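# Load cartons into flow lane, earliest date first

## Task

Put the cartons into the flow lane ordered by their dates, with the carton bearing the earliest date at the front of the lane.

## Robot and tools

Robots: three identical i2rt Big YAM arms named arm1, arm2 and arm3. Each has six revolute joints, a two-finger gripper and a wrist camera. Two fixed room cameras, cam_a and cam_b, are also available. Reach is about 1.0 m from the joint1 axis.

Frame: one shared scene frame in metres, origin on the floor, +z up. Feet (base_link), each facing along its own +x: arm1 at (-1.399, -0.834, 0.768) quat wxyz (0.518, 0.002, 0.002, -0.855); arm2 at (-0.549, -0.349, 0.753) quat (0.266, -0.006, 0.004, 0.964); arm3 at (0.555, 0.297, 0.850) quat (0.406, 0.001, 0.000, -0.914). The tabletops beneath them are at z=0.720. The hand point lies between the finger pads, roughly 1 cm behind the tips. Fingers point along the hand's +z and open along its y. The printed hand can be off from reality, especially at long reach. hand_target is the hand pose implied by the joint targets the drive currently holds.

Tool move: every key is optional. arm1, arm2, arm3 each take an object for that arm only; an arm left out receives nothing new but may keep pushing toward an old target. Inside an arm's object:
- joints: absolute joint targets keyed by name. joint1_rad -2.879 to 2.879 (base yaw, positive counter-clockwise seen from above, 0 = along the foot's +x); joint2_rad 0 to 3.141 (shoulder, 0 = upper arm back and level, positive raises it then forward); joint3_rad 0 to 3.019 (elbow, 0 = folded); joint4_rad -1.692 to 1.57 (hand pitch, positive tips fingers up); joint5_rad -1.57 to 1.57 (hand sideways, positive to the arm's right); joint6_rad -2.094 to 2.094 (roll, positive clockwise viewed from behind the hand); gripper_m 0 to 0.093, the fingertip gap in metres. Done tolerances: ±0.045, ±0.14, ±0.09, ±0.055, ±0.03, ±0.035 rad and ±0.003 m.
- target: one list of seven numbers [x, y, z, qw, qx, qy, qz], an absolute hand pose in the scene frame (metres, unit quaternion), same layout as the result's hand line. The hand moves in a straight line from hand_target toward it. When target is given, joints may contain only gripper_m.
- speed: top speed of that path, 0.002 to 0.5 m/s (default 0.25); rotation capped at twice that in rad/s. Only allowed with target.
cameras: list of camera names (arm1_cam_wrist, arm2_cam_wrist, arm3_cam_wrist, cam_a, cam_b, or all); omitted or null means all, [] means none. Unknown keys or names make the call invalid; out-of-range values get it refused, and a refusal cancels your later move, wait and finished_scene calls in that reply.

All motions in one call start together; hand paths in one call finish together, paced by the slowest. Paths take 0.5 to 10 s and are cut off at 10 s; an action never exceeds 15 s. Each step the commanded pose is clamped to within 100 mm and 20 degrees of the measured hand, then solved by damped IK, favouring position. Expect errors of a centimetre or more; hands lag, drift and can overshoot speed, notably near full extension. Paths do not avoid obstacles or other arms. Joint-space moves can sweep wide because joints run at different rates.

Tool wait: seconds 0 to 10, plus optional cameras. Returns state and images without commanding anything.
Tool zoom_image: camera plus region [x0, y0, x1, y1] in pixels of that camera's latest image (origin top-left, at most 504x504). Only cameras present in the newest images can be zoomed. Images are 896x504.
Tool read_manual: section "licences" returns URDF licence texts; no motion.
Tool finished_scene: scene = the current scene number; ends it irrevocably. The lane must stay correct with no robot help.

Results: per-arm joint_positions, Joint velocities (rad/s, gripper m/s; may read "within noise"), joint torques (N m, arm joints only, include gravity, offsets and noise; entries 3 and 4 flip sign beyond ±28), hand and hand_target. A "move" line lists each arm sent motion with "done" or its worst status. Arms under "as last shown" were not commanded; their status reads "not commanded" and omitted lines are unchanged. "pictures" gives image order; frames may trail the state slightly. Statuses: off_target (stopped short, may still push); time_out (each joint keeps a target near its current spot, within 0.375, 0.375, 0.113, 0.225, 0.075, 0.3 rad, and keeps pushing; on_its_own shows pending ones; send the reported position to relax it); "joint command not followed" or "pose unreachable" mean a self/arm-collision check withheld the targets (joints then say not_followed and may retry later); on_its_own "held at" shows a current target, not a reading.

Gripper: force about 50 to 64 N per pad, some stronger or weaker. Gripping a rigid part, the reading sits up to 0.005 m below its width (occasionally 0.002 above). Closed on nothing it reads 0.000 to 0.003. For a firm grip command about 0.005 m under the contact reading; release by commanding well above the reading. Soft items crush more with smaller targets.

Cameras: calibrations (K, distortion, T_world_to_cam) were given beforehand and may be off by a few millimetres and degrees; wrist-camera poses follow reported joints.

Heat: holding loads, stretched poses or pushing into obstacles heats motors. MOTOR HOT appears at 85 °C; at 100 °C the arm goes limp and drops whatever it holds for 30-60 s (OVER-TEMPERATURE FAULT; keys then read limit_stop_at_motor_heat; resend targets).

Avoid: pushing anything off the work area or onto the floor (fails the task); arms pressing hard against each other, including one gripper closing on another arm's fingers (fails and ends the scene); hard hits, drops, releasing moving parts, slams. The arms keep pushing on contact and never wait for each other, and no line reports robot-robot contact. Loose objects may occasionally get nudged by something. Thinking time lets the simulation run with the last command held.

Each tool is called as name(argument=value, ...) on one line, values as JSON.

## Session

move()

Scene clock: 0.00 s.
Joint torques (N m): no reading
Heat: arm1: hottest joint1_rad 36 °C; arm2: hottest joint3_rad 40 °C; arm3: hottest joint2_rad 35 °C.
Joint velocities: within noise
arm1.joint_positions: joint1_rad=-0.673 joint2_rad=+0.309 joint3_rad=+1.652 joint4_rad=-1.445 joint5_rad=+0.074 joint6_rad=+0.649 gripper_m=+0.09396
arm1.joint_status: not commanded
arm1.hand: x=-1.4166 y=-0.8303 z=+1.4250 quat_wxyz=(-0.314, -0.735, +0.110, +0.590) (m; scene frame)
arm1.hand_target: x=-1.4143 y=-0.8293 z=+1.4309 quat_wxyz=(-0.317, -0.730, +0.109, +0.595) (m; scene frame)
arm1.hand_status: not commanded
arm2.joint_positions: joint1_rad=+0.476 joint2_rad=+0.332 joint3_rad=+1.575 joint4_rad=-1.257 joint5_rad=-0.072 joint6_rad=+0.112 gripper_m=+0.09396
arm2.joint_status: not commanded
arm2.hand: x=-0.6104 y=-0.3497 z=+1.4288 quat_wxyz=(+0.047, +0.714, -0.041, -0.697) (m; scene frame)
arm2.hand_target: x=-0.6039 y=-0.3501 z=+1.4336 quat_wxyz=(+0.046, +0.708, -0.040, -0.704) (m; scene frame)
arm2.hand_status: not commanded
arm3.joint_positions: joint1_rad=-0.550 joint2_rad=+0.600 joint3_rad=+1.480 joint4_rad=-1.361 joint5_rad=+0.227 joint6_rad=+0.219 gripper_m=+0.09396
arm3.joint_status: not commanded
arm3.hand: x=+0.3456 y=+0.2770 z=+1.4325 quat_wxyz=(-0.035, -0.852, +0.030, +0.522) (m; scene frame)
arm3.hand_target: x=+0.3492 y=+0.2781 z=+1.4412 quat_wxyz=(-0.038, -0.846, +0.031, +0.530) (m; scene frame)
arm3.hand_status: not commanded
pictures: arm1_cam_wrist, arm2_cam_wrist, arm3_cam_wrist, cam_a, cam_b
camera_calibration:
arm1_cam_wrist: T_world_to_cam=[[-0.233768, 0.772482, -0.590444, 1.15493], [0.800646, -0.191608, -0.567673, 1.7818], [-0.551651, -0.60544, -0.573693, -0.343166], [0, 0, 0, 1]] pos_world=[-1.34591, -0.758522, 1.49653]
arm2_cam_wrist: T_world_to_cam=[[0.00677818, 0.992873, -0.118983, 0.519388], [0.585577, -0.100392, -0.804376, 1.47966], [-0.810588, -0.0642217, -0.582084, 0.437273], [0, 0, 0, 1]] pos_world=[-0.515525, -0.339059, 1.50653]
arm3_cam_wrist: T_world_to_cam=[[0.0199287, 0.99421, -0.105595, -0.130142], [0.894939, -0.0648257, -0.441454, 0.342875], [-0.445743, -0.0857034, -0.891049, 1.57725], [0, 0, 0, 1]] pos_world=[0.398788, 0.286791, 1.54302]

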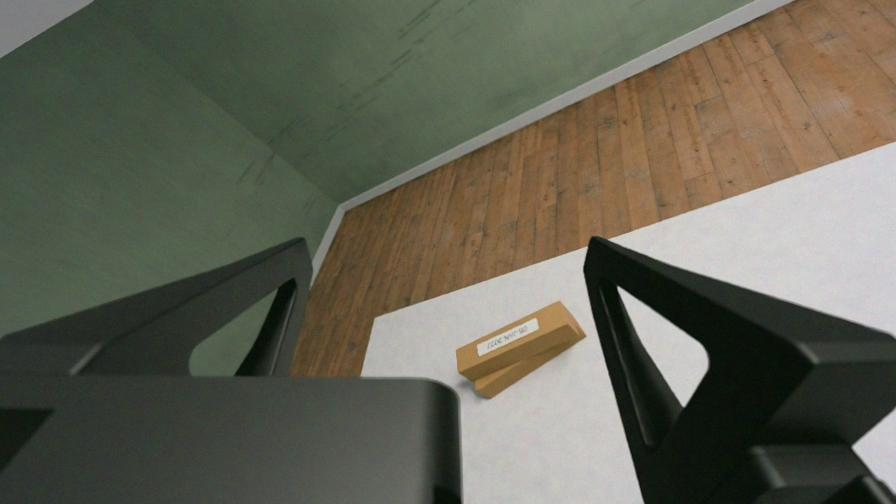

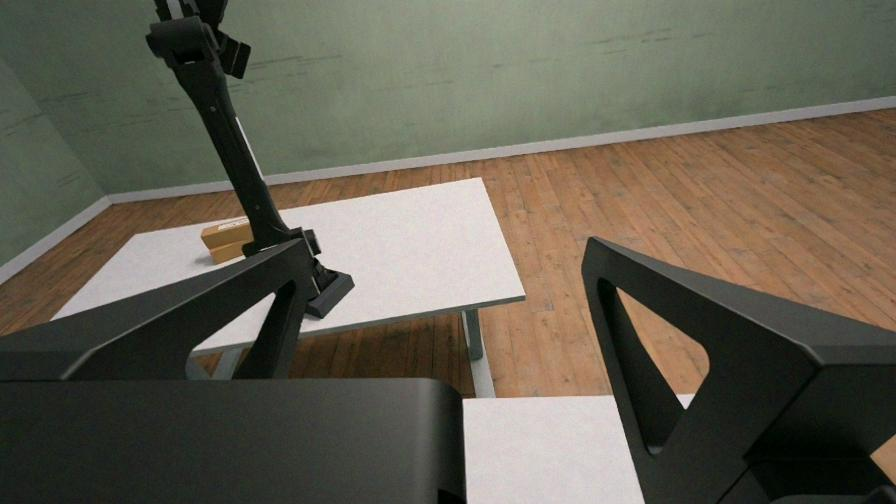

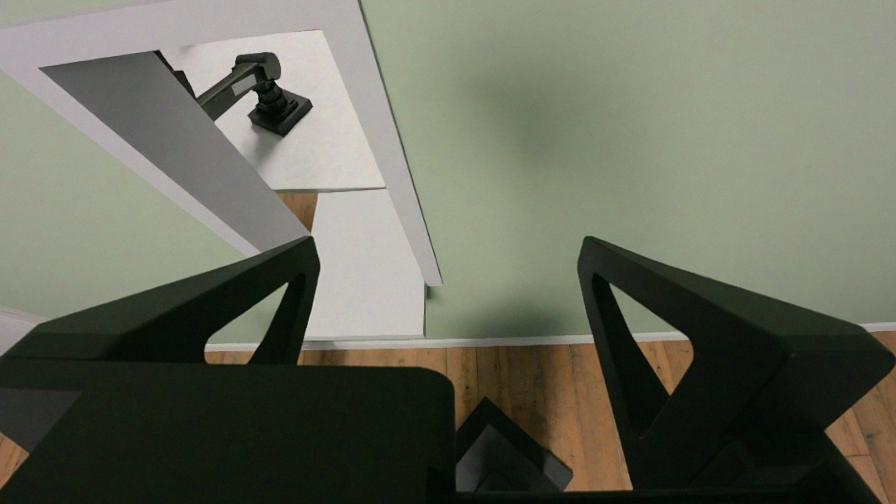

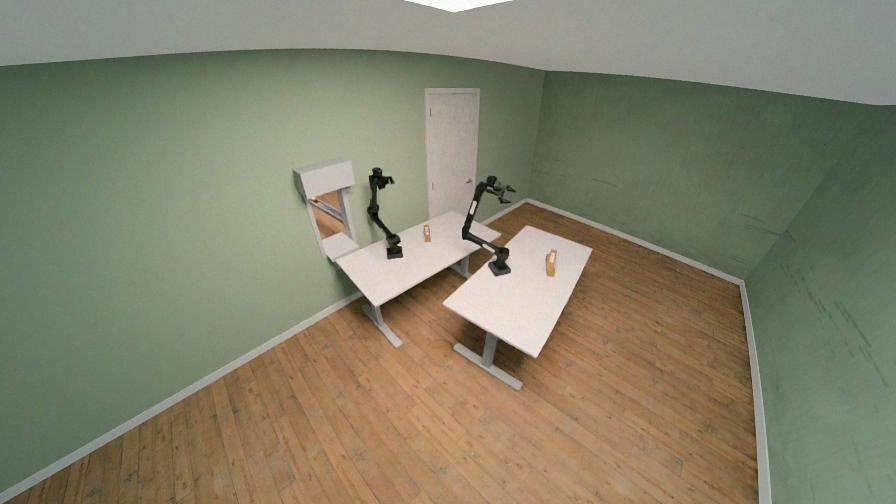

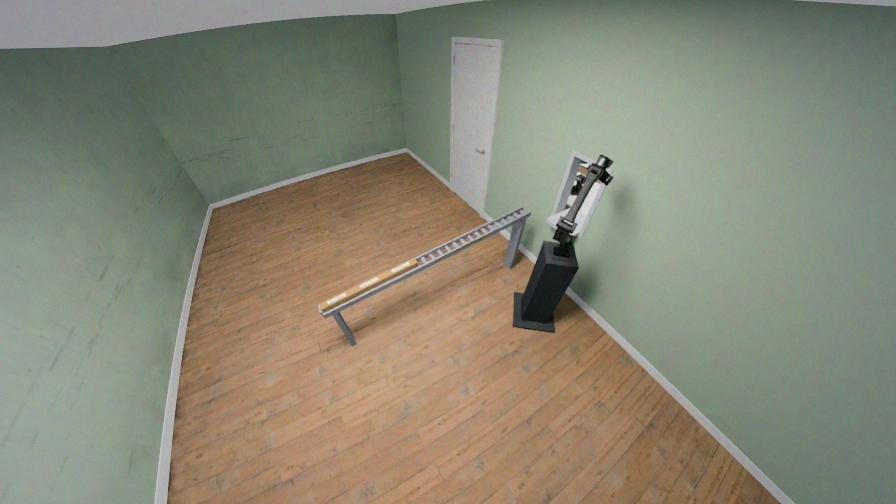

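move(arm1={"joints": {"joint1_rad": -0.12, "joint2_rad": 1.384, "joint3_rad": 1.3325, "joint4_rad": -1.15, "joint5_rad": 0, "joint6_rad": 0, "gripper_m": 0.093}}, arm2={"joints": {"joint1_rad": 2.197, "joint2_rad": 1.384, "joint3_rad": 1.3325, "joint4_rad": -1.15, "joint5_rad": 0, "joint6_rad": 0, "gripper_m": 0.093}}, arm3={"joints": {"joint1_rad": -0.141, "joint2_rad": 1.565, "joint3_rad": 1.142, "joint4_rad": -1.147, "joint5_rad": 0.004, "joint6_rad": 0.702, "gripper_m": 0.093}}, cameras=["arm1_cam_wrist", "arm2_cam_wrist"])

Scene clock: 9.80 s.
Joint torques (N m): arm1=[1.38 -12.45 11.04 1.06 0.06 -0.06] | arm2=[0.21 -10.52 9.94 1.29 0.01 -0.11] | arm3=[0.73 -15.5 11.12 0.66 0.03 0.14]
Heat: arm1: hottest joint3_rad 37 °C; arm2: hottest joint3_rad 41 °C; arm3: hottest joint3_rad 37 °C.
move: arm1 done; arm2 done; arm3 done
Joint velocities: within noise
arm1.joint_positions: joint1_rad=-0.131 joint2_rad=+1.379 joint3_rad=+1.310 joint4_rad=-1.161 joint5_rad=+0.000 joint6_rad=+0.009 gripper_m=+0.09310
arm1.joint_status: all done
arm1.hand: x=-1.6752 y=-1.2275 z=+1.0220 quat_wxyz=(-0.077, -0.877, -0.451, +0.148) (m; scene frame)
arm1.hand_target: x=-1.6760 y=-1.2379 z=+1.0310 quat_wxyz=(-0.084, -0.870, -0.458, +0.160) (m; scene frame)
arm1.hand_status: not commanded
arm2.joint_positions: joint1_rad=+2.193 joint2_rad=+1.383 joint3_rad=+1.342 joint4_rad=-1.154 joint5_rad=-0.001 joint6_rad=+0.010 gripper_m=+0.09308
arm2.joint_status: all done
arm2.hand: x=-0.5110 y=-0.8340 z=+1.0302 quat_wxyz=(+0.146, +0.669, +0.718, -0.127) (m; scene frame)
arm2.hand_target: x=-0.5093 y=-0.8327 z=+1.0255 quat_wxyz=(+0.143, +0.664, +0.723, -0.125) (m; scene frame)
arm2.hand_status: not commanded
arm3.joint_positions: joint1_rad=-0.147 joint2_rad=+1.545 joint3_rad=+1.131 joint4_rad=-1.155 joint5_rad=+0.005 joint6_rad=+0.693 gripper_m=+0.09309
arm3.joint_status: all done
arm3.hand: x=+0.2216 y=+0.0250 z=+0.9606 quat_wxyz=(+0.002, -1.000, +0.002, +0.001) (m; scene frame)
arm3.hand_target: x=+0.2188 y=+0.0188 z=+0.9565 quat_wxyz=(+0.001, -1.000, +0.003, +0.001) (m; scene frame)
arm3.hand_status: not commanded
pictures: arm1_cam_wrist, arm2_cam_wrist
camera_calibration:
arm1_cam_wrist: T_world_to_cam=[[-0.820206, 0.571595, -0.0232661, -0.645326], [0.532198, 0.777327, 0.335452, 1.50063], [0.209828, 0.262758, -0.94177, 1.76002], [0, 0, 0, 1]] pos_world=[-1.69724, -1.26008, 1.13913]
arm2_cam_wrist: T_world_to_cam=[[-0.997289, -0.0735789, 0.000837388, -0.57384], [-0.0717501, 0.974901, 0.210759, 0.56731], [-0.0163238, 0.210128, -0.977538, 1.29685], [0, 0, 0, 1]] pos_world=[-0.51041, -0.867798, 1.14864]

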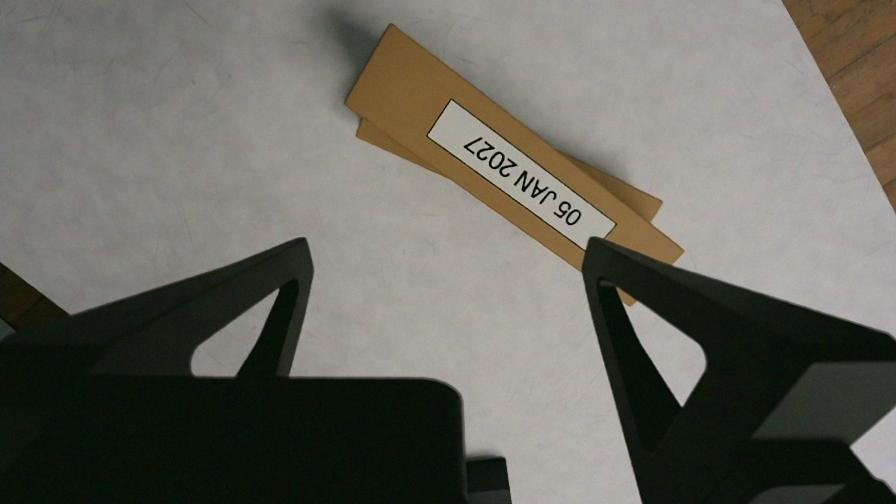

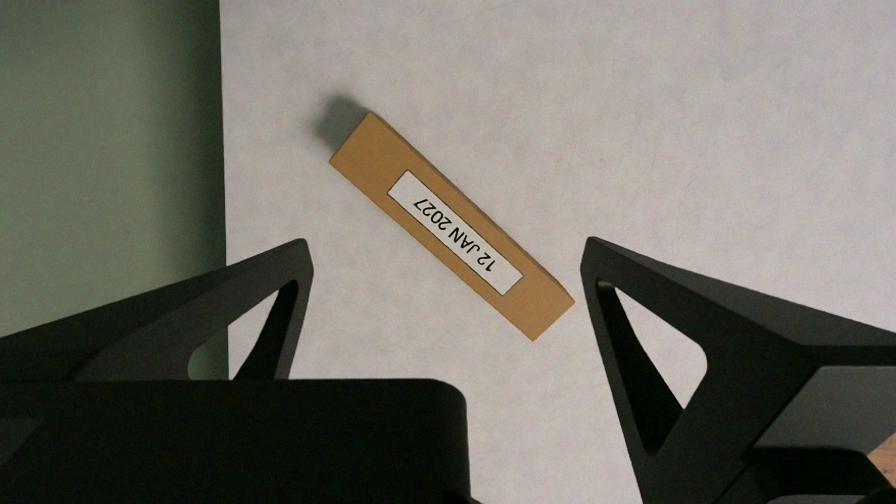

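move(arm1={"target": [-1.727, -1.2076, 0.895, 0, -0.5696, -0.8219, 0], "speed": 0.4}, cameras=["arm1_cam_wrist"])

Scene clock: 35.33 s.
Joint torques (N m): arm1=[-0.67 -16.32 11.66 -0.31 0.02 -0.08] | arm2=[0.21 -10.4 9.91 1.28 0.01 -0.11] | arm3=[0.56 -15.15 11.1 0.65 0.04 0.15]
Heat: arm1: hottest joint3_rad 40 °C; arm2: hottest joint3_rad 46 °C; arm3: hottest joint3_rad 41 °C.
move: arm1 off_target
Joint velocities: within noise
arm1.joint_positions: joint1_rad=-0.223 joint2_rad=+1.684 joint3_rad=+1.310 joint4_rad=-1.228 joint5_rad=-0.002 joint6_rad=-1.071 gripper_m=+0.09310
arm1.joint_status: not commanded
arm1.hand: x=-1.7099 y=-1.2002 z=+0.8785 quat_wxyz=(-0.002, -0.567, -0.824, -0.018) (m; scene frame)
arm1.hand_target: x=-1.7265 y=-1.2069 z=+0.8953 quat_wxyz=(+0.000, -0.570, -0.822, +0.000) (m; scene frame)
arm1.hand_status: off_target (0.025 m and 2.2 deg from the pose sent, 0.139 m and 59.1 deg at the start)
arm2, arm3: as last shown
arm3.joint_positions: joint1_rad=-0.147 joint2_rad=+1.545 joint3_rad=+1.131 joint4_rad=-1.155 joint5_rad=+0.005 joint6_rad=+0.694 gripper_m=+0.09309
pictures: arm1_cam_wrist
camera_calibration:
arm1_cam_wrist: T_world_to_cam=[[-0.931089, -0.360261, -0.0573093, -1.97078], [-0.311385, 0.703069, 0.639322, -0.25249], [-0.190031, 0.613111, -0.7668, 1.20807], [0, 0, 0, 1]] pos_world=[-1.68402, -1.27316, 0.974824]

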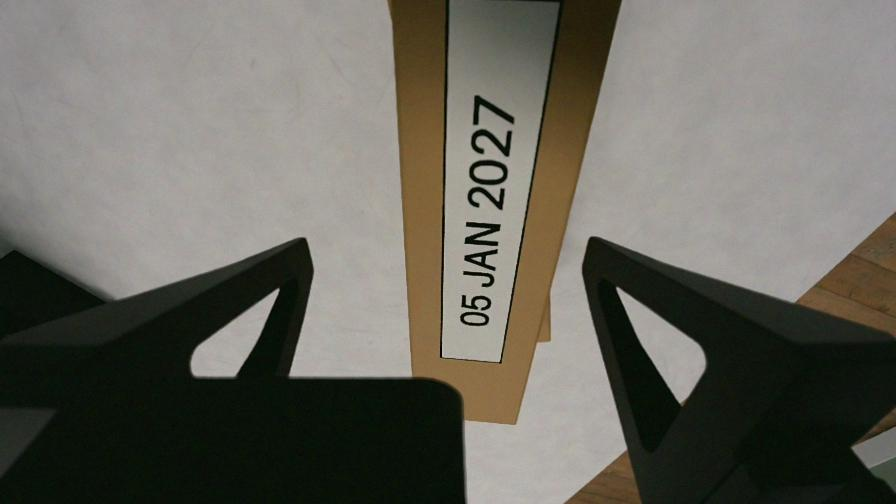

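move(arm1={"target": [-1.735, -1.211, 0.825, 0, -0.5696, -0.8219, 0], "speed": 0.12}, cameras=["arm1_cam_wrist"])

move(arm1={"target": [-1.735, -1.211, 0.812, 0, -0.5696, -0.8219, 0], "speed": 0.06}, cameras=[])

Scene clock: 47.50 s.
Joint torques (N m): arm1=[-0.73 -17.55 7.83 0.5 0 -0.08] | arm2=[0.21 -10.34 9.92 1.29 0.01 -0.11] | arm3=[0.67 -15.27 11.14 0.68 0.04 0.15]
Heat: arm1: hottest joint3_rad 41 °C; arm2: hottest joint3_rad 47 °C; arm3: hottest joint3_rad 42 °C.
move: arm1 done
Joint velocities: within noise
arm1.joint_positions: joint1_rad=-0.230 joint2_rad=+1.779 joint3_rad=+1.283 joint4_rad=-1.084 joint5_rad=-0.002 joint6_rad=-1.078 gripper_m=+0.09310
arm1.joint_status: not commanded
arm1.hand: x=-1.7251 y=-1.2129 z=+0.8238 quat_wxyz=(-0.001, -0.566, -0.824, -0.008) (m; scene frame)
arm1.hand_target: x=-1.7350 y=-1.2109 z=+0.8251 quat_wxyz=(+0.000, -0.570, -0.822, +0.000) (m; scene frame)
arm1.hand_status: done (0.010 m and 1.0 deg from the pose sent, 0.060 m and 2.2 deg at the start)
arm2, arm3: as last shown
pictures: arm1_cam_wrist
camera_calibration:
arm1_cam_wrist: T_world_to_cam=[[-0.931296, -0.362184, -0.0388758, -2.01054], [-0.303638, 0.712905, 0.632116, -0.182016], [-0.201227, 0.600491, -0.773898, 1.14228], [0, 0, 0, 1]] pos_world=[-1.69782, -1.28435, 0.920898]

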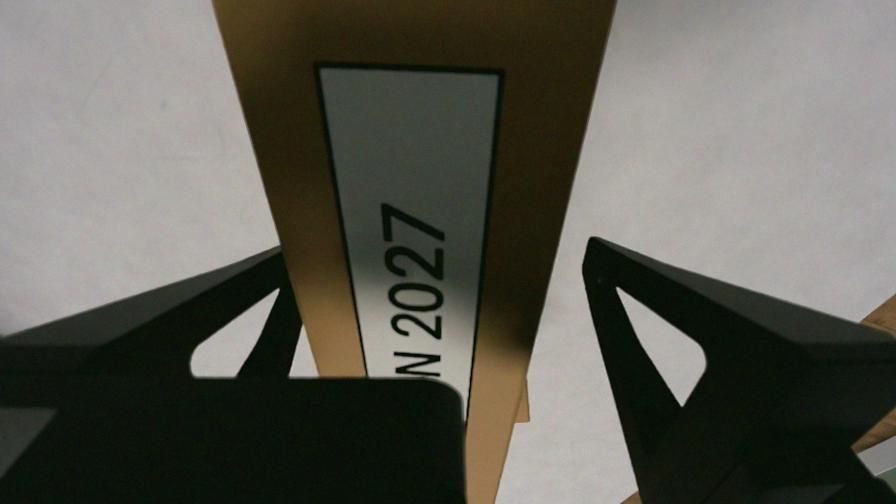

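Scene clock: 48.57 s.
Joint torques (N m): arm1=[-0.67 -16.67 7.46 0.53 -0.01 -0.05] | arm2=[0.26 -10.4 9.91 1.28 0.01 -0.11] | arm3=[0.56 -15.27 11.15 0.64 0.04 0.16]
Heat: arm1: hottest joint3_rad 41 °C; arm2: hottest joint3_rad 47 °C; arm3: hottest joint3_rad 42 °C.
move: arm1 done
Joint velocities: within noise
arm1.joint_positions: joint1_rad=-0.230 joint2_rad=+1.789 joint3_rad=+1.271 joint4_rad=-1.053 joint5_rad=-0.002 joint6_rad=-1.079 gripper_m=+0.09310
arm1.joint_status: not commanded
arm1.hand: x=-1.7264 y=-1.2144 z=+0.8152 quat_wxyz=(+0.000, -0.566, -0.824, -0.003) (m; scene frame)
arm1.hand_target: x=-1.7349 y=-1.2108 z=+0.8120 quat_wxyz=(+0.000, -0.570, -0.822, +0.000) (m; scene frame)
arm1.hand_status: done (0.010 m and 0.6 deg from the pose sent, 0.016 m and 1.1 deg at the start)
arm2, arm3: as last shown
pictures: none
No camera images: "cameras" was empty.

move(arm1={"joints": {"gripper_m": 0.04}}, cameras=[])

move(arm1={"target": [-1.725, -1.21, 1.0, 0, -0.5696, -0.8219, 0], "speed": 0.3}, cameras=["arm1_cam_wrist"])

Scene clock: 56.53 s.
Joint torques (N m): arm1=[-0.62 -16.67 7.68 0.36 0.12 -0.04] | arm2=[0.21 -10.4 9.92 1.29 0.01 -0.11] | arm3=[0.62 -15.09 11.12 0.61 0.04 0.16]
Heat: arm1: hottest joint3_rad 41 °C; arm2: hottest joint3_rad 48 °C; arm3: hottest joint3_rad 42 °C.
move: arm1 off_target
Joint velocities: within noise
arm1.joint_positions: joint1_rad=-0.231 joint2_rad=+1.789 joint3_rad=+1.269 joint4_rad=-1.048 joint5_rad=-0.005 joint6_rad=-1.081 gripper_m=+0.06035
arm1.joint_status: gripper_m off_target (ended at +0.06038, target +0.04000)
arm1.hand: x=-1.7263 y=-1.2145 z=+0.8143 quat_wxyz=(-0.002, -0.565, -0.825, -0.002) (m; scene frame)
arm1.hand_target: x=-1.7349 y=-1.2109 z=+0.8120 quat_wxyz=(+0.000, -0.570, -0.822, +0.000) (m; scene frame)
arm1.hand_status: not commanded
arm2, arm3: as last shown
pictures: none
No camera images: "cameras" was empty.

Scene clock: 58.30 s.
Joint torques (N m): arm1=[0.26 -17.73 14.37 -0.51 0.07 0.09] | arm2=[0.21 -10.29 9.92 1.28 0.01 -0.11] | arm3=[0.73 -15.33 11.18 0.68 0.03 0.15]
Heat: arm1: hottest joint3_rad 41 °C; arm2: hottest joint3_rad 48 °C; arm3: hottest joint3_rad 42 °C.
move: arm1 off_target
Joint velocities: within noise
arm1.joint_positions: joint1_rad=-0.231 joint2_rad=+1.645 joint3_rad=+1.489 joint4_rad=-1.488 joint5_rad=-0.004 joint6_rad=-1.080 gripper_m=+0.06036
arm1.joint_status: not commanded
arm1.hand: x=-1.7106 y=-1.1964 z=+0.9637 quat_wxyz=(-0.005, -0.565, -0.824, -0.039) (m; scene frame)
arm1.hand_target: x=-1.7234 y=-1.2081 z=+0.9999 quat_wxyz=(+0.000, -0.570, -0.822, +0.001) (m; scene frame)
arm1.hand_status: off_target (0.041 m and 4.5 deg from the pose sent, 0.186 m and 0.6 deg at the start; pose on its path clipped on 12 of 53 steps)
arm2, arm3: as last shown
pictures: arm1_cam_wrist
camera_calibration:
arm1_cam_wrist: T_world_to_cam=[[-0.928016, -0.360418, -0.0942644, -1.9245], [-0.331458, 0.683296, 0.650571, -0.378661], [-0.170067, 0.634985, -0.753572, 1.31857], [0, 0, 0, 1]] pos_world=[-1.68723, -1.27216, 1.05857]

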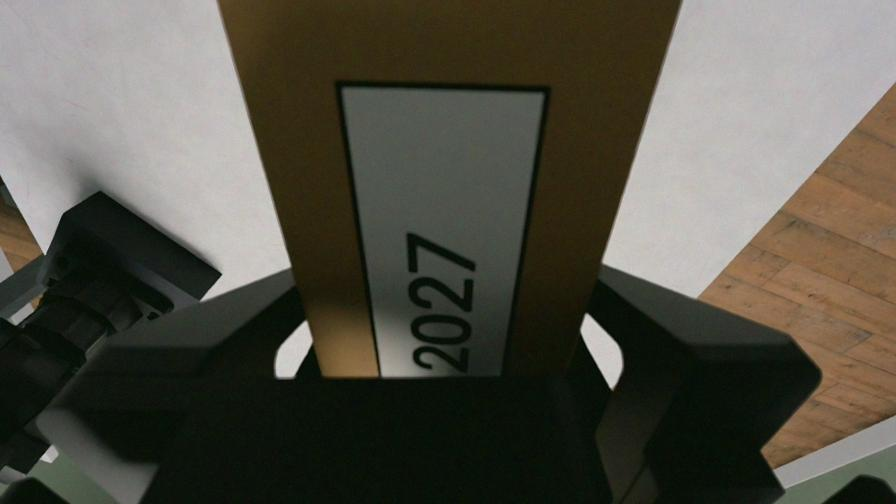

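move(arm1={"joints": {"joint1_rad": 0.9, "joint2_rad": 1.75, "joint3_rad": 1.64, "joint4_rad": -1.46, "joint5_rad": 0, "joint6_rad": -0.5}}, arm2={"joints": {"joint1_rad": 0.3, "joint2_rad": 1.384, "joint3_rad": 1.3325, "joint4_rad": -1.15, "joint5_rad": 0, "joint6_rad": 0}}, cameras=["arm1_cam_wrist"])

move(arm1={"joints": {"joint1_rad": 2.53, "joint2_rad": 1.92, "joint3_rad": 1.80, "joint4_rad": -1.45, "joint5_rad": 0, "joint6_rad": -0.02}}, cameras=["cam_a"])

move(arm1={"target": [-0.87, -0.56, 0.80, 0, 0.246, -0.969, 0], "speed": 0.2}, cameras=[])

Scene clock: 75.77 s.
Joint torques (N m): arm1=[0.85 -22.65 12.79 -0.27 0.04 0.12] | arm2=[-0.09 -10.7 9.85 1.21 -0.08 -0.11] | arm3=[0.56 -15.27 11.12 0.66 0.05 0.15]
Heat: arm1: hottest joint3_rad 44 °C; arm2: hottest joint3_rad 49 °C; arm3: hottest joint3_rad 43 °C.
move: arm1 done; arm2 done
Joint velocities: within noise
arm1.joint_positions: joint1_rad=+0.898 joint2_rad=+1.797 joint3_rad=+1.581 joint4_rad=-1.454 joint5_rad=+0.000 joint6_rad=-0.509 gripper_m=+0.06038
arm1.joint_status: all done
arm1.hand: x=-1.1880 y=-1.3120 z=+0.9234 quat_wxyz=(+0.033, -0.316, -0.947, -0.040) (m; scene frame)
arm1.hand_target: x=-1.1816 y=-1.3249 z=+0.9687 quat_wxyz=(+0.000, -0.320, -0.947, -0.003) (m; scene frame)
arm1.hand_status: not commanded
arm2.joint_positions: joint1_rad=+0.302 joint2_rad=+1.384 joint3_rad=+1.342 joint4_rad=-1.153 joint5_rad=+0.001 joint6_rad=+0.009 gripper_m=+0.09308
arm2.joint_status: all done
arm2.hand: x=-1.0275 y=-0.2303 z=+1.0179 quat_wxyz=(-0.017, +0.976, -0.122, -0.181) (m; scene frame)
arm2.hand_target: x=-1.0255 y=-0.2298 z=+1.0135 quat_wxyz=(-0.017, +0.977, -0.118, -0.177) (m; scene frame)
arm2.hand_status: not commanded
arm3: as last shown
pictures: arm1_cam_wrist
camera_calibration:
arm1_cam_wrist: T_world_to_cam=[[-0.599131, -0.796731, -0.0791245, -1.68075], [-0.609465, 0.389745, 0.690399, -0.852432], [-0.519224, 0.461863, -0.719089, 0.776631], [0, 0, 0, 1]] pos_world=[-1.12327, -1.36557, 1.014]

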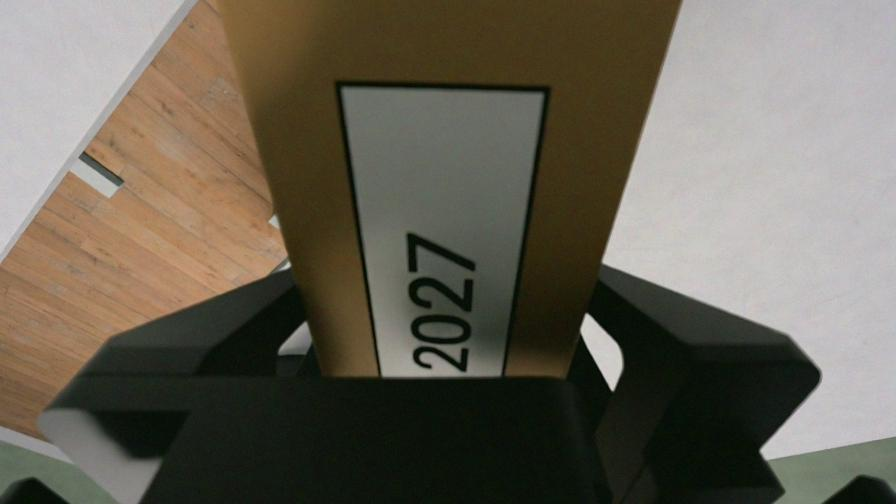

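Scene clock: 77.87 s.
Joint torques (N m): arm1=[0.32 -25.7 11.84 -0.46 0.03 0.12] | arm2=[-0.21 -10.7 9.87 1.22 -0.08 -0.11] | arm3=[0.62 -15.33 11.11 0.66 0.06 0.15]
Heat: arm1: hottest joint3_rad 44 °C; arm2: hottest joint3_rad 49 °C; arm3: hottest joint3_rad 43 °C.
move: arm1 done
Joint velocities: within noise
arm1.joint_positions: joint1_rad=+2.528 joint2_rad=+1.971 joint3_rad=+1.755 joint4_rad=-1.437 joint5_rad=+0.001 joint6_rad=-0.029 gripper_m=+0.06042
arm1.joint_status: all done
arm1.hand: x=-0.8790 y=-0.5671 z=+0.8958 quat_wxyz=(+0.039, +0.250, -0.967, +0.007) (m; scene frame)
arm1.hand_target: x=-0.8708 y=-0.5616 z=+0.9418 quat_wxyz=(-0.002, +0.246, -0.969, -0.002) (m; scene frame)
arm1.hand_status: not commanded
arm2, arm3: as last shown
pictures: cam_a

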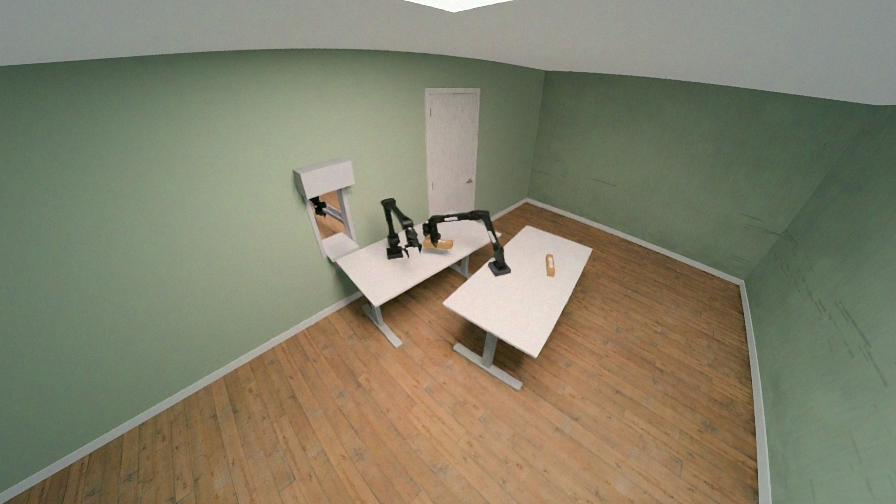

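Scene clock: 79.40 s.
Joint torques (N m): arm1=[1.2 -24.53 8.75 0.21 0.12 0.12] | arm2=[-0.21 -10.64 9.85 1.21 -0.08 -0.11] | arm3=[0.5 -15.27 11.14 0.66 0.04 0.14]
Heat: arm1: hottest joint3_rad 44 °C; arm2: hottest joint3_rad 49 °C; arm3: hottest joint3_rad 43 °C.
move: arm1 off_target
Joint velocities: within noise
arm1.joint_positions: joint1_rad=+2.528 joint2_rad=+2.067 joint3_rad=+1.570 joint4_rad=-1.137 joint5_rad=+0.002 joint6_rad=-0.026 gripper_m=+0.06033
arm1.joint_status: not commanded
arm1.hand: x=-0.8811 y=-0.5680 z=+0.7736 quat_wxyz=(+0.029, +0.248, -0.968, +0.006) (m; scene frame)
arm1.hand_target: x=-0.8707 y=-0.5602 z=+0.7999 quat_wxyz=(+0.000, +0.246, -0.969, +0.000) (m; scene frame)
arm1.hand_status: off_target (0.030 m and 3.4 deg from the pose sent, 0.096 m and 4.5 deg at the start)
arm2: as last shown
arm3.joint_positions: joint1_rad=-0.147 joint2_rad=+1.545 joint3_rad=+1.131 joint4_rad=-1.155 joint5_rad=+0.005 joint6_rad=+0.694 gripper_m=+0.09309
arm3.joint_status: not commanded
arm3.hand: x=+0.2216 y=+0.0250 z=+0.9606 quat_wxyz=(+0.002, -1.000, +0.002, +0.001) (m; scene frame)
arm3.hand_target: x=+0.2188 y=+0.0188 z=+0.9565 quat_wxyz=(+0.001, -1.000, +0.003, +0.001) (m; scene frame)
arm3.hand_status: not commanded
pictures: none
No camera images: "cameras" was empty.

move(arm1={"target": [-0.87, -0.56, 0.776, 0, 0.246, -0.969, 0], "speed": 0.05}, cameras=[])

move(arm1={"joints": {"gripper_m": 0.093}}, cameras=[])

move(arm1={"target": [-0.875, -0.565, 0.93, 0, 0.246, -0.969, 0], "speed": 0.25}, cameras=[])

move(arm1={"joints": {"joint1_rad": 1.6, "joint2_rad": 1.5, "joint3_rad": 1.4, "joint4_rad": -1.2, "joint5_rad": 0, "joint6_rad": 0}}, arm2={"joints": {"joint1_rad": 0.8, "joint2_rad": 1.384, "joint3_rad": 1.3325, "joint4_rad": -1.15, "joint5_rad": 0, "joint6_rad": 0}}, cameras=[])

move(arm1={"joints": {"joint1_rad": -0.15, "joint2_rad": 1.384, "joint3_rad": 1.3325, "joint4_rad": -1.15, "joint5_rad": 0, "joint6_rad": 0}}, arm2={"joints": {"joint1_rad": 1.157, "joint2_rad": 1.384, "joint3_rad": 1.3325, "joint4_rad": -1.15, "joint5_rad": 0, "joint6_rad": 0}}, cameras=["arm1_cam_wrist", "arm2_cam_wrist"])

Scene clock: 91.10 s.
Joint torques (N m): arm1=[1.26 -22.12 8.14 0.31 0.14 0.11] | arm2=[-0.15 -10.64 9.87 1.2 -0.07 -0.11] | arm3=[0.79 -15.33 11.12 0.68 0.03 0.14]
Heat: arm1: hottest joint3_rad 45 °C; arm2: hottest joint3_rad 50 °C; arm3: hottest joint3_rad 44 °C.
move: arm1 done
Joint velocities: within noise
arm1.joint_positions: joint1_rad=+2.528 joint2_rad=+2.068 joint3_rad=+1.558 joint4_rad=-1.090 joint5_rad=+0.002 joint6_rad=-0.026 gripper_m=+0.06031
arm1.joint_status: not commanded
arm1.hand: x=-0.8755 y=-0.5651 z=+0.7687 quat_wxyz=(+0.013, +0.248, -0.969, +0.002) (m; scene frame)
arm1.hand_target: x=-0.8702 y=-0.5600 z=+0.7760 quat_wxyz=(+0.000, +0.246, -0.969, +0.000) (m; scene frame)
arm1.hand_status: done (0.010 m and 1.5 deg from the pose sent, 0.014 m and 3.4 deg at the start)
arm2, arm3: as last shown
pictures: none
No camera images: "cameras" was empty.

Scene clock: 91.77 s.
Joint torques (N m): arm1=[1.2 -22.42 8.21 0.36 0.13 0.11] | arm2=[-0.15 -10.7 9.87 1.21 -0.08 -0.11] | arm3=[0.44 -15.21 11.08 0.68 0.05 0.15]
Heat: arm1: hottest joint3_rad 45 °C; arm2: hottest joint3_rad 50 °C; arm3: hottest joint3_rad 44 °C.
move: arm1 done
Joint velocities: within noise
arm1.joint_positions: joint1_rad=+2.528 joint2_rad=+2.068 joint3_rad=+1.558 joint4_rad=-1.090 joint5_rad=+0.002 joint6_rad=-0.025 gripper_m=+0.09286
arm1.joint_status: all done
arm1.hand: x=-0.8754 y=-0.5651 z=+0.7687 quat_wxyz=(+0.012, +0.248, -0.969, +0.002) (m; scene frame)
arm1.hand_target: x=-0.8701 y=-0.5600 z=+0.7760 quat_wxyz=(+0.000, +0.246, -0.969, +0.000) (m; scene frame)
arm1.hand_status: not commanded
arm2, arm3: as last shown
pictures: none
No camera images: "cameras" was empty.

Scene clock: 93.23 s.
Joint torques (N m): arm1=[1.03 -19.78 12.27 -0.09 0.14 0.1] | arm2=[-0.15 -10.64 9.87 1.21 -0.07 -0.11] | arm3=[0.62 -15.44 11.15 0.62 0.04 0.15]
Heat: arm1: hottest joint3_rad 45 °C; arm2: hottest joint3_rad 50 °C; arm3: hottest joint3_rad 44 °C.
move: arm1 off_target
Joint velocities: within noise
arm1.joint_positions: joint1_rad=+2.528 joint2_rad=+1.902 joint3_rad=+1.706 joint4_rad=-1.409 joint5_rad=+0.002 joint6_rad=-0.025 gripper_m=+0.09292
arm1.joint_status: not commanded
arm1.hand: x=-0.8870 y=-0.5717 z=+0.9168 quat_wxyz=(+0.014, +0.248, -0.969, +0.003) (m; scene frame)
arm1.hand_target: x=-0.8756 y=-0.5652 z=+0.9302 quat_wxyz=(-0.001, +0.246, -0.969, +0.000) (m; scene frame)
arm1.hand_status: off_target (0.019 m and 1.7 deg from the pose sent, 0.161 m and 1.5 deg at the start)
arm2, arm3: as last shown
pictures: none
No camera images: "cameras" was empty.

Scene clock: 94.80 s.
Joint torques (N m): arm1=[-0.67 -14.33 9.51 0.91 -0.02 0.11] | arm2=[-0.03 -10.58 9.87 1.22 0.01 -0.11] | arm3=[0.56 -15.38 11.15 0.66 0.03 0.14]
Heat: arm1: hottest joint3_rad 45 °C; arm2: hottest joint3_rad 50 °C; arm3: hottest joint3_rad 44 °C.
move: arm1 done; arm2 done
Joint velocities: within noise
arm1.joint_positions: joint1_rad=+1.611 joint2_rad=+1.496 joint3_rad=+1.394 joint4_rad=-1.211 joint5_rad=+0.001 joint6_rad=-0.007 gripper_m=+0.09294
arm1.joint_status: all done
arm1.hand: x=-0.9436 y=-1.0510 z=+1.0042 quat_wxyz=(-0.126, -0.214, -0.968, +0.026) (m; scene frame)
arm1.hand_target: x=-0.9419 y=-1.0578 z=+1.0054 quat_wxyz=(-0.132, -0.222, -0.966, +0.027) (m; scene frame)
arm1.hand_status: not commanded
arm2.joint_positions: joint1_rad=+0.800 joint2_rad=+1.384 joint3_rad=+1.342 joint4_rad=-1.153 joint5_rad=-0.001 joint6_rad=+0.009 gripper_m=+0.09308
arm2.joint_status: all done
arm2.hand: x=-1.0249 y=-0.4719 z=+1.0208 quat_wxyz=(+0.032, +0.975, +0.122, -0.181) (m; scene frame)
arm2.hand_target: x=-1.0232 y=-0.4714 z=+1.0163 quat_wxyz=(+0.030, +0.975, +0.127, -0.178) (m; scene frame)
arm2.hand_status: not commanded
arm3: as last shown
pictures: none
No camera images: "cameras" was empty.

Scene clock: 96.77 s.
Joint torques (N m): arm1=[-0.5 -13.98 9.8 0.88 0.06 0.1] | arm2=[-0.32 -10.52 9.88 1.22 0.01 -0.11] | arm3=[0.73 -15.38 11.15 0.68 0.05 0.14]
Heat: arm1: hottest joint3_rad 44 °C; arm2: hottest joint3_rad 50 °C; arm3: hottest joint3_rad 44 °C.
move: arm1 done; arm2 done
Joint velocities: within noise
arm1.joint_positions: joint1_rad=-0.141 joint2_rad=+1.393 joint3_rad=+1.326 joint4_rad=-1.156 joint5_rad=+0.001 joint6_rad=-0.007 gripper_m=+0.09296
arm1.joint_status: all done
arm1.hand: x=-1.6834 y=-1.2303 z=+1.0231 quat_wxyz=(-0.076, -0.875, -0.453, +0.152) (m; scene frame)
arm1.hand_target: x=-1.6879 y=-1.2294 z=+1.0310 quat_wxyz=(-0.081, -0.877, -0.445, +0.162) (m; scene frame)
arm1.hand_status: not commanded
arm2.joint_positions: joint1_rad=+1.162 joint2_rad=+1.384 joint3_rad=+1.342 joint4_rad=-1.153 joint5_rad=-0.001 joint6_rad=+0.009 gripper_m=+0.09308
arm2.joint_status: all done
arm2.hand: x=-0.9496 y=-0.6315 z=+1.0233 quat_wxyz=(+0.065, +0.937, +0.296, -0.175) (m; scene frame)
arm2.hand_target: x=-0.9496 y=-0.6285 z=+1.0188 quat_wxyz=(+0.063, +0.937, +0.298, -0.172) (m; scene frame)
arm2.hand_status: not commanded
arm3: as last shown
pictures: arm1_cam_wrist, arm2_cam_wrist
camera_calibration:
arm1_cam_wrist: T_world_to_cam=[[-0.822876, 0.567949, -0.0175564, -0.665245], [0.531548, 0.780321, 0.329479, 1.51553], [0.200827, 0.261788, -0.944, 1.7495], [0, 0, 0, 1]] pos_world=[-1.70434, -1.26277, 1.14052]
arm2_cam_wrist: T_world_to_cam=[[-0.576513, 0.817073, -0.00501427, -0.0283214], [0.795737, 0.562831, 0.223659, 0.890117], [0.185568, 0.124952, -0.974654, 1.37542], [0, 0, 0, 1]] pos_world=[-0.979861, -0.649707, 1.14133]

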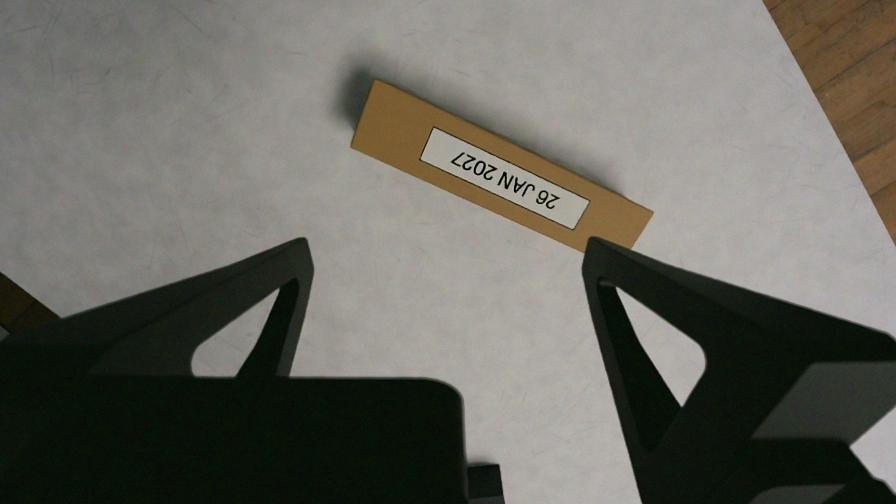

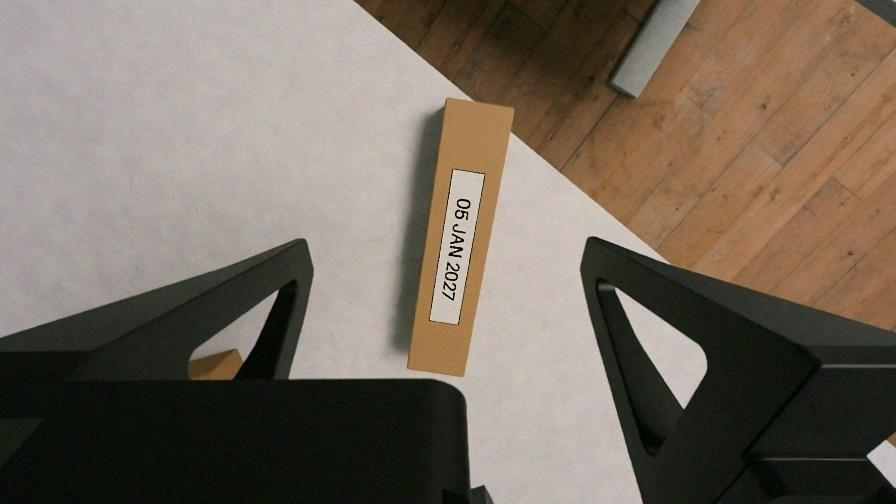

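move(arm1={"target": [-1.728, -1.2065, 0.84, 0, -0.4917, -0.8708, 0], "speed": 0.35}, arm2={"target": [-0.920, -0.600, 0.84, 0, 0.9734, 0.2292, 0], "speed": 0.3}, cameras=["arm1_cam_wrist", "arm2_cam_wrist"])

Scene clock: 111.77 s.
Joint torques (N m): arm1=[-0.73 -16.67 8.24 0.47 0.02 -0.05] | arm2=[-0.73 -11.05 7.9 0.83 0.01 0.09] | arm3=[0.5 -15.27 11.11 0.64 0.04 0.15]
Heat: arm1: hottest joint3_rad 43 °C; arm2: hottest joint3_rad 50 °C; arm3: hottest joint3_rad 44 °C.
move: arm1 off_target; arm2 off_target
Joint velocities: within noise
arm1.joint_positions: joint1_rad=-0.225 joint2_rad=+1.742 joint3_rad=+1.270 joint4_rad=-1.113 joint5_rad=-0.003 joint6_rad=-1.257 gripper_m=+0.09297
arm1.joint_status: not commanded
arm1.hand: x=-1.7169 y=-1.2071 z=+0.8375 quat_wxyz=(-0.002, -0.488, -0.873, -0.010) (m; scene frame)
arm1.hand_target: x=-1.7279 y=-1.2063 z=+0.8400 quat_wxyz=(+0.000, -0.492, -0.871, +0.000) (m; scene frame)
arm1.hand_status: off_target (0.011 m and 1.2 deg from the pose sent, 0.190 m and 68.9 deg at the start)
arm2.joint_positions: joint1_rad=+1.154 joint2_rad=+1.600 joint3_rad=+1.163 joint4_rad=-1.113 joint5_rad=+0.014 joint6_rad=+0.130 gripper_m=+0.09308
arm2.joint_status: not commanded
arm2.hand: x=-0.9205 y=-0.6063 z=+0.8520 quat_wxyz=(+0.004, +0.971, +0.240, -0.009) (m; scene frame)
arm2.hand_target: x=-0.9197 y=-0.5999 z=+0.8403 quat_wxyz=(+0.000, +0.973, +0.229, +0.000) (m; scene frame)
arm2.hand_status: off_target (0.014 m and 1.7 deg from the pose sent, 0.188 m and 23.1 deg at the start)
arm3: as last shown
pictures: arm1_cam_wrist, arm2_cam_wrist
camera_calibration:
arm1_cam_wrist: T_world_to_cam=[[-0.849171, -0.526291, -0.0438927, -2.0531], [-0.432294, 0.644947, 0.630211, -0.493711], [-0.303366, 0.554131, -0.775182, 0.920785], [0, 0, 0, 1]] pos_world=[-1.67752, -1.27234, 0.934802]
arm2_cam_wrist: T_world_to_cam=[[-0.469511, 0.882871, 0.00994671, 0.0927384], [0.740462, 0.387592, 0.549079, 0.456769], [0.480911, 0.265164, -0.835711, 1.43839], [0, 0, 0, 1]] pos_world=[-0.986417, -0.640326, 0.950355]

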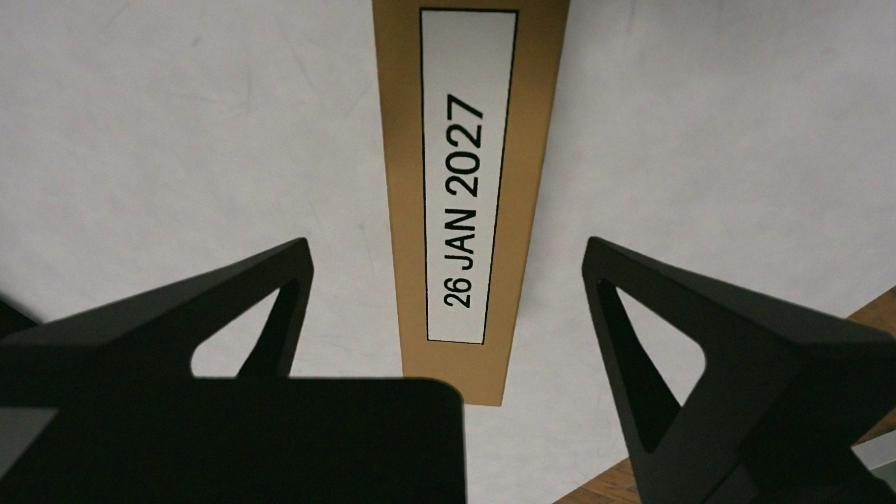

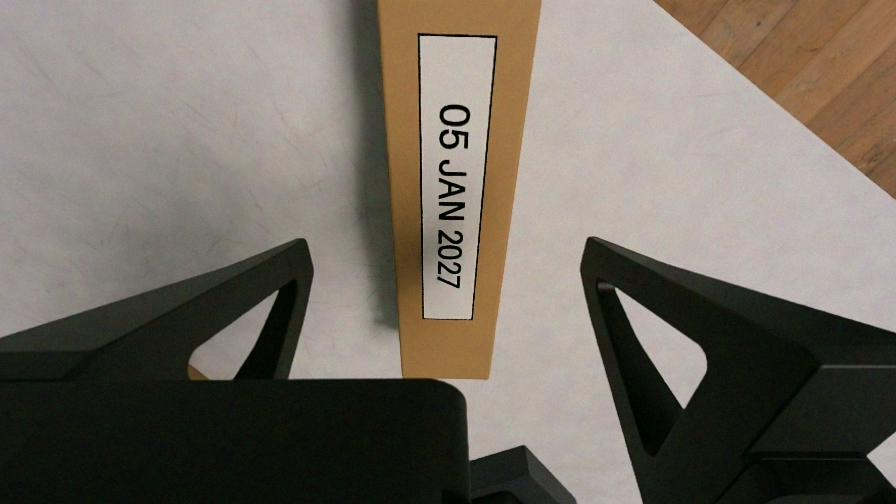

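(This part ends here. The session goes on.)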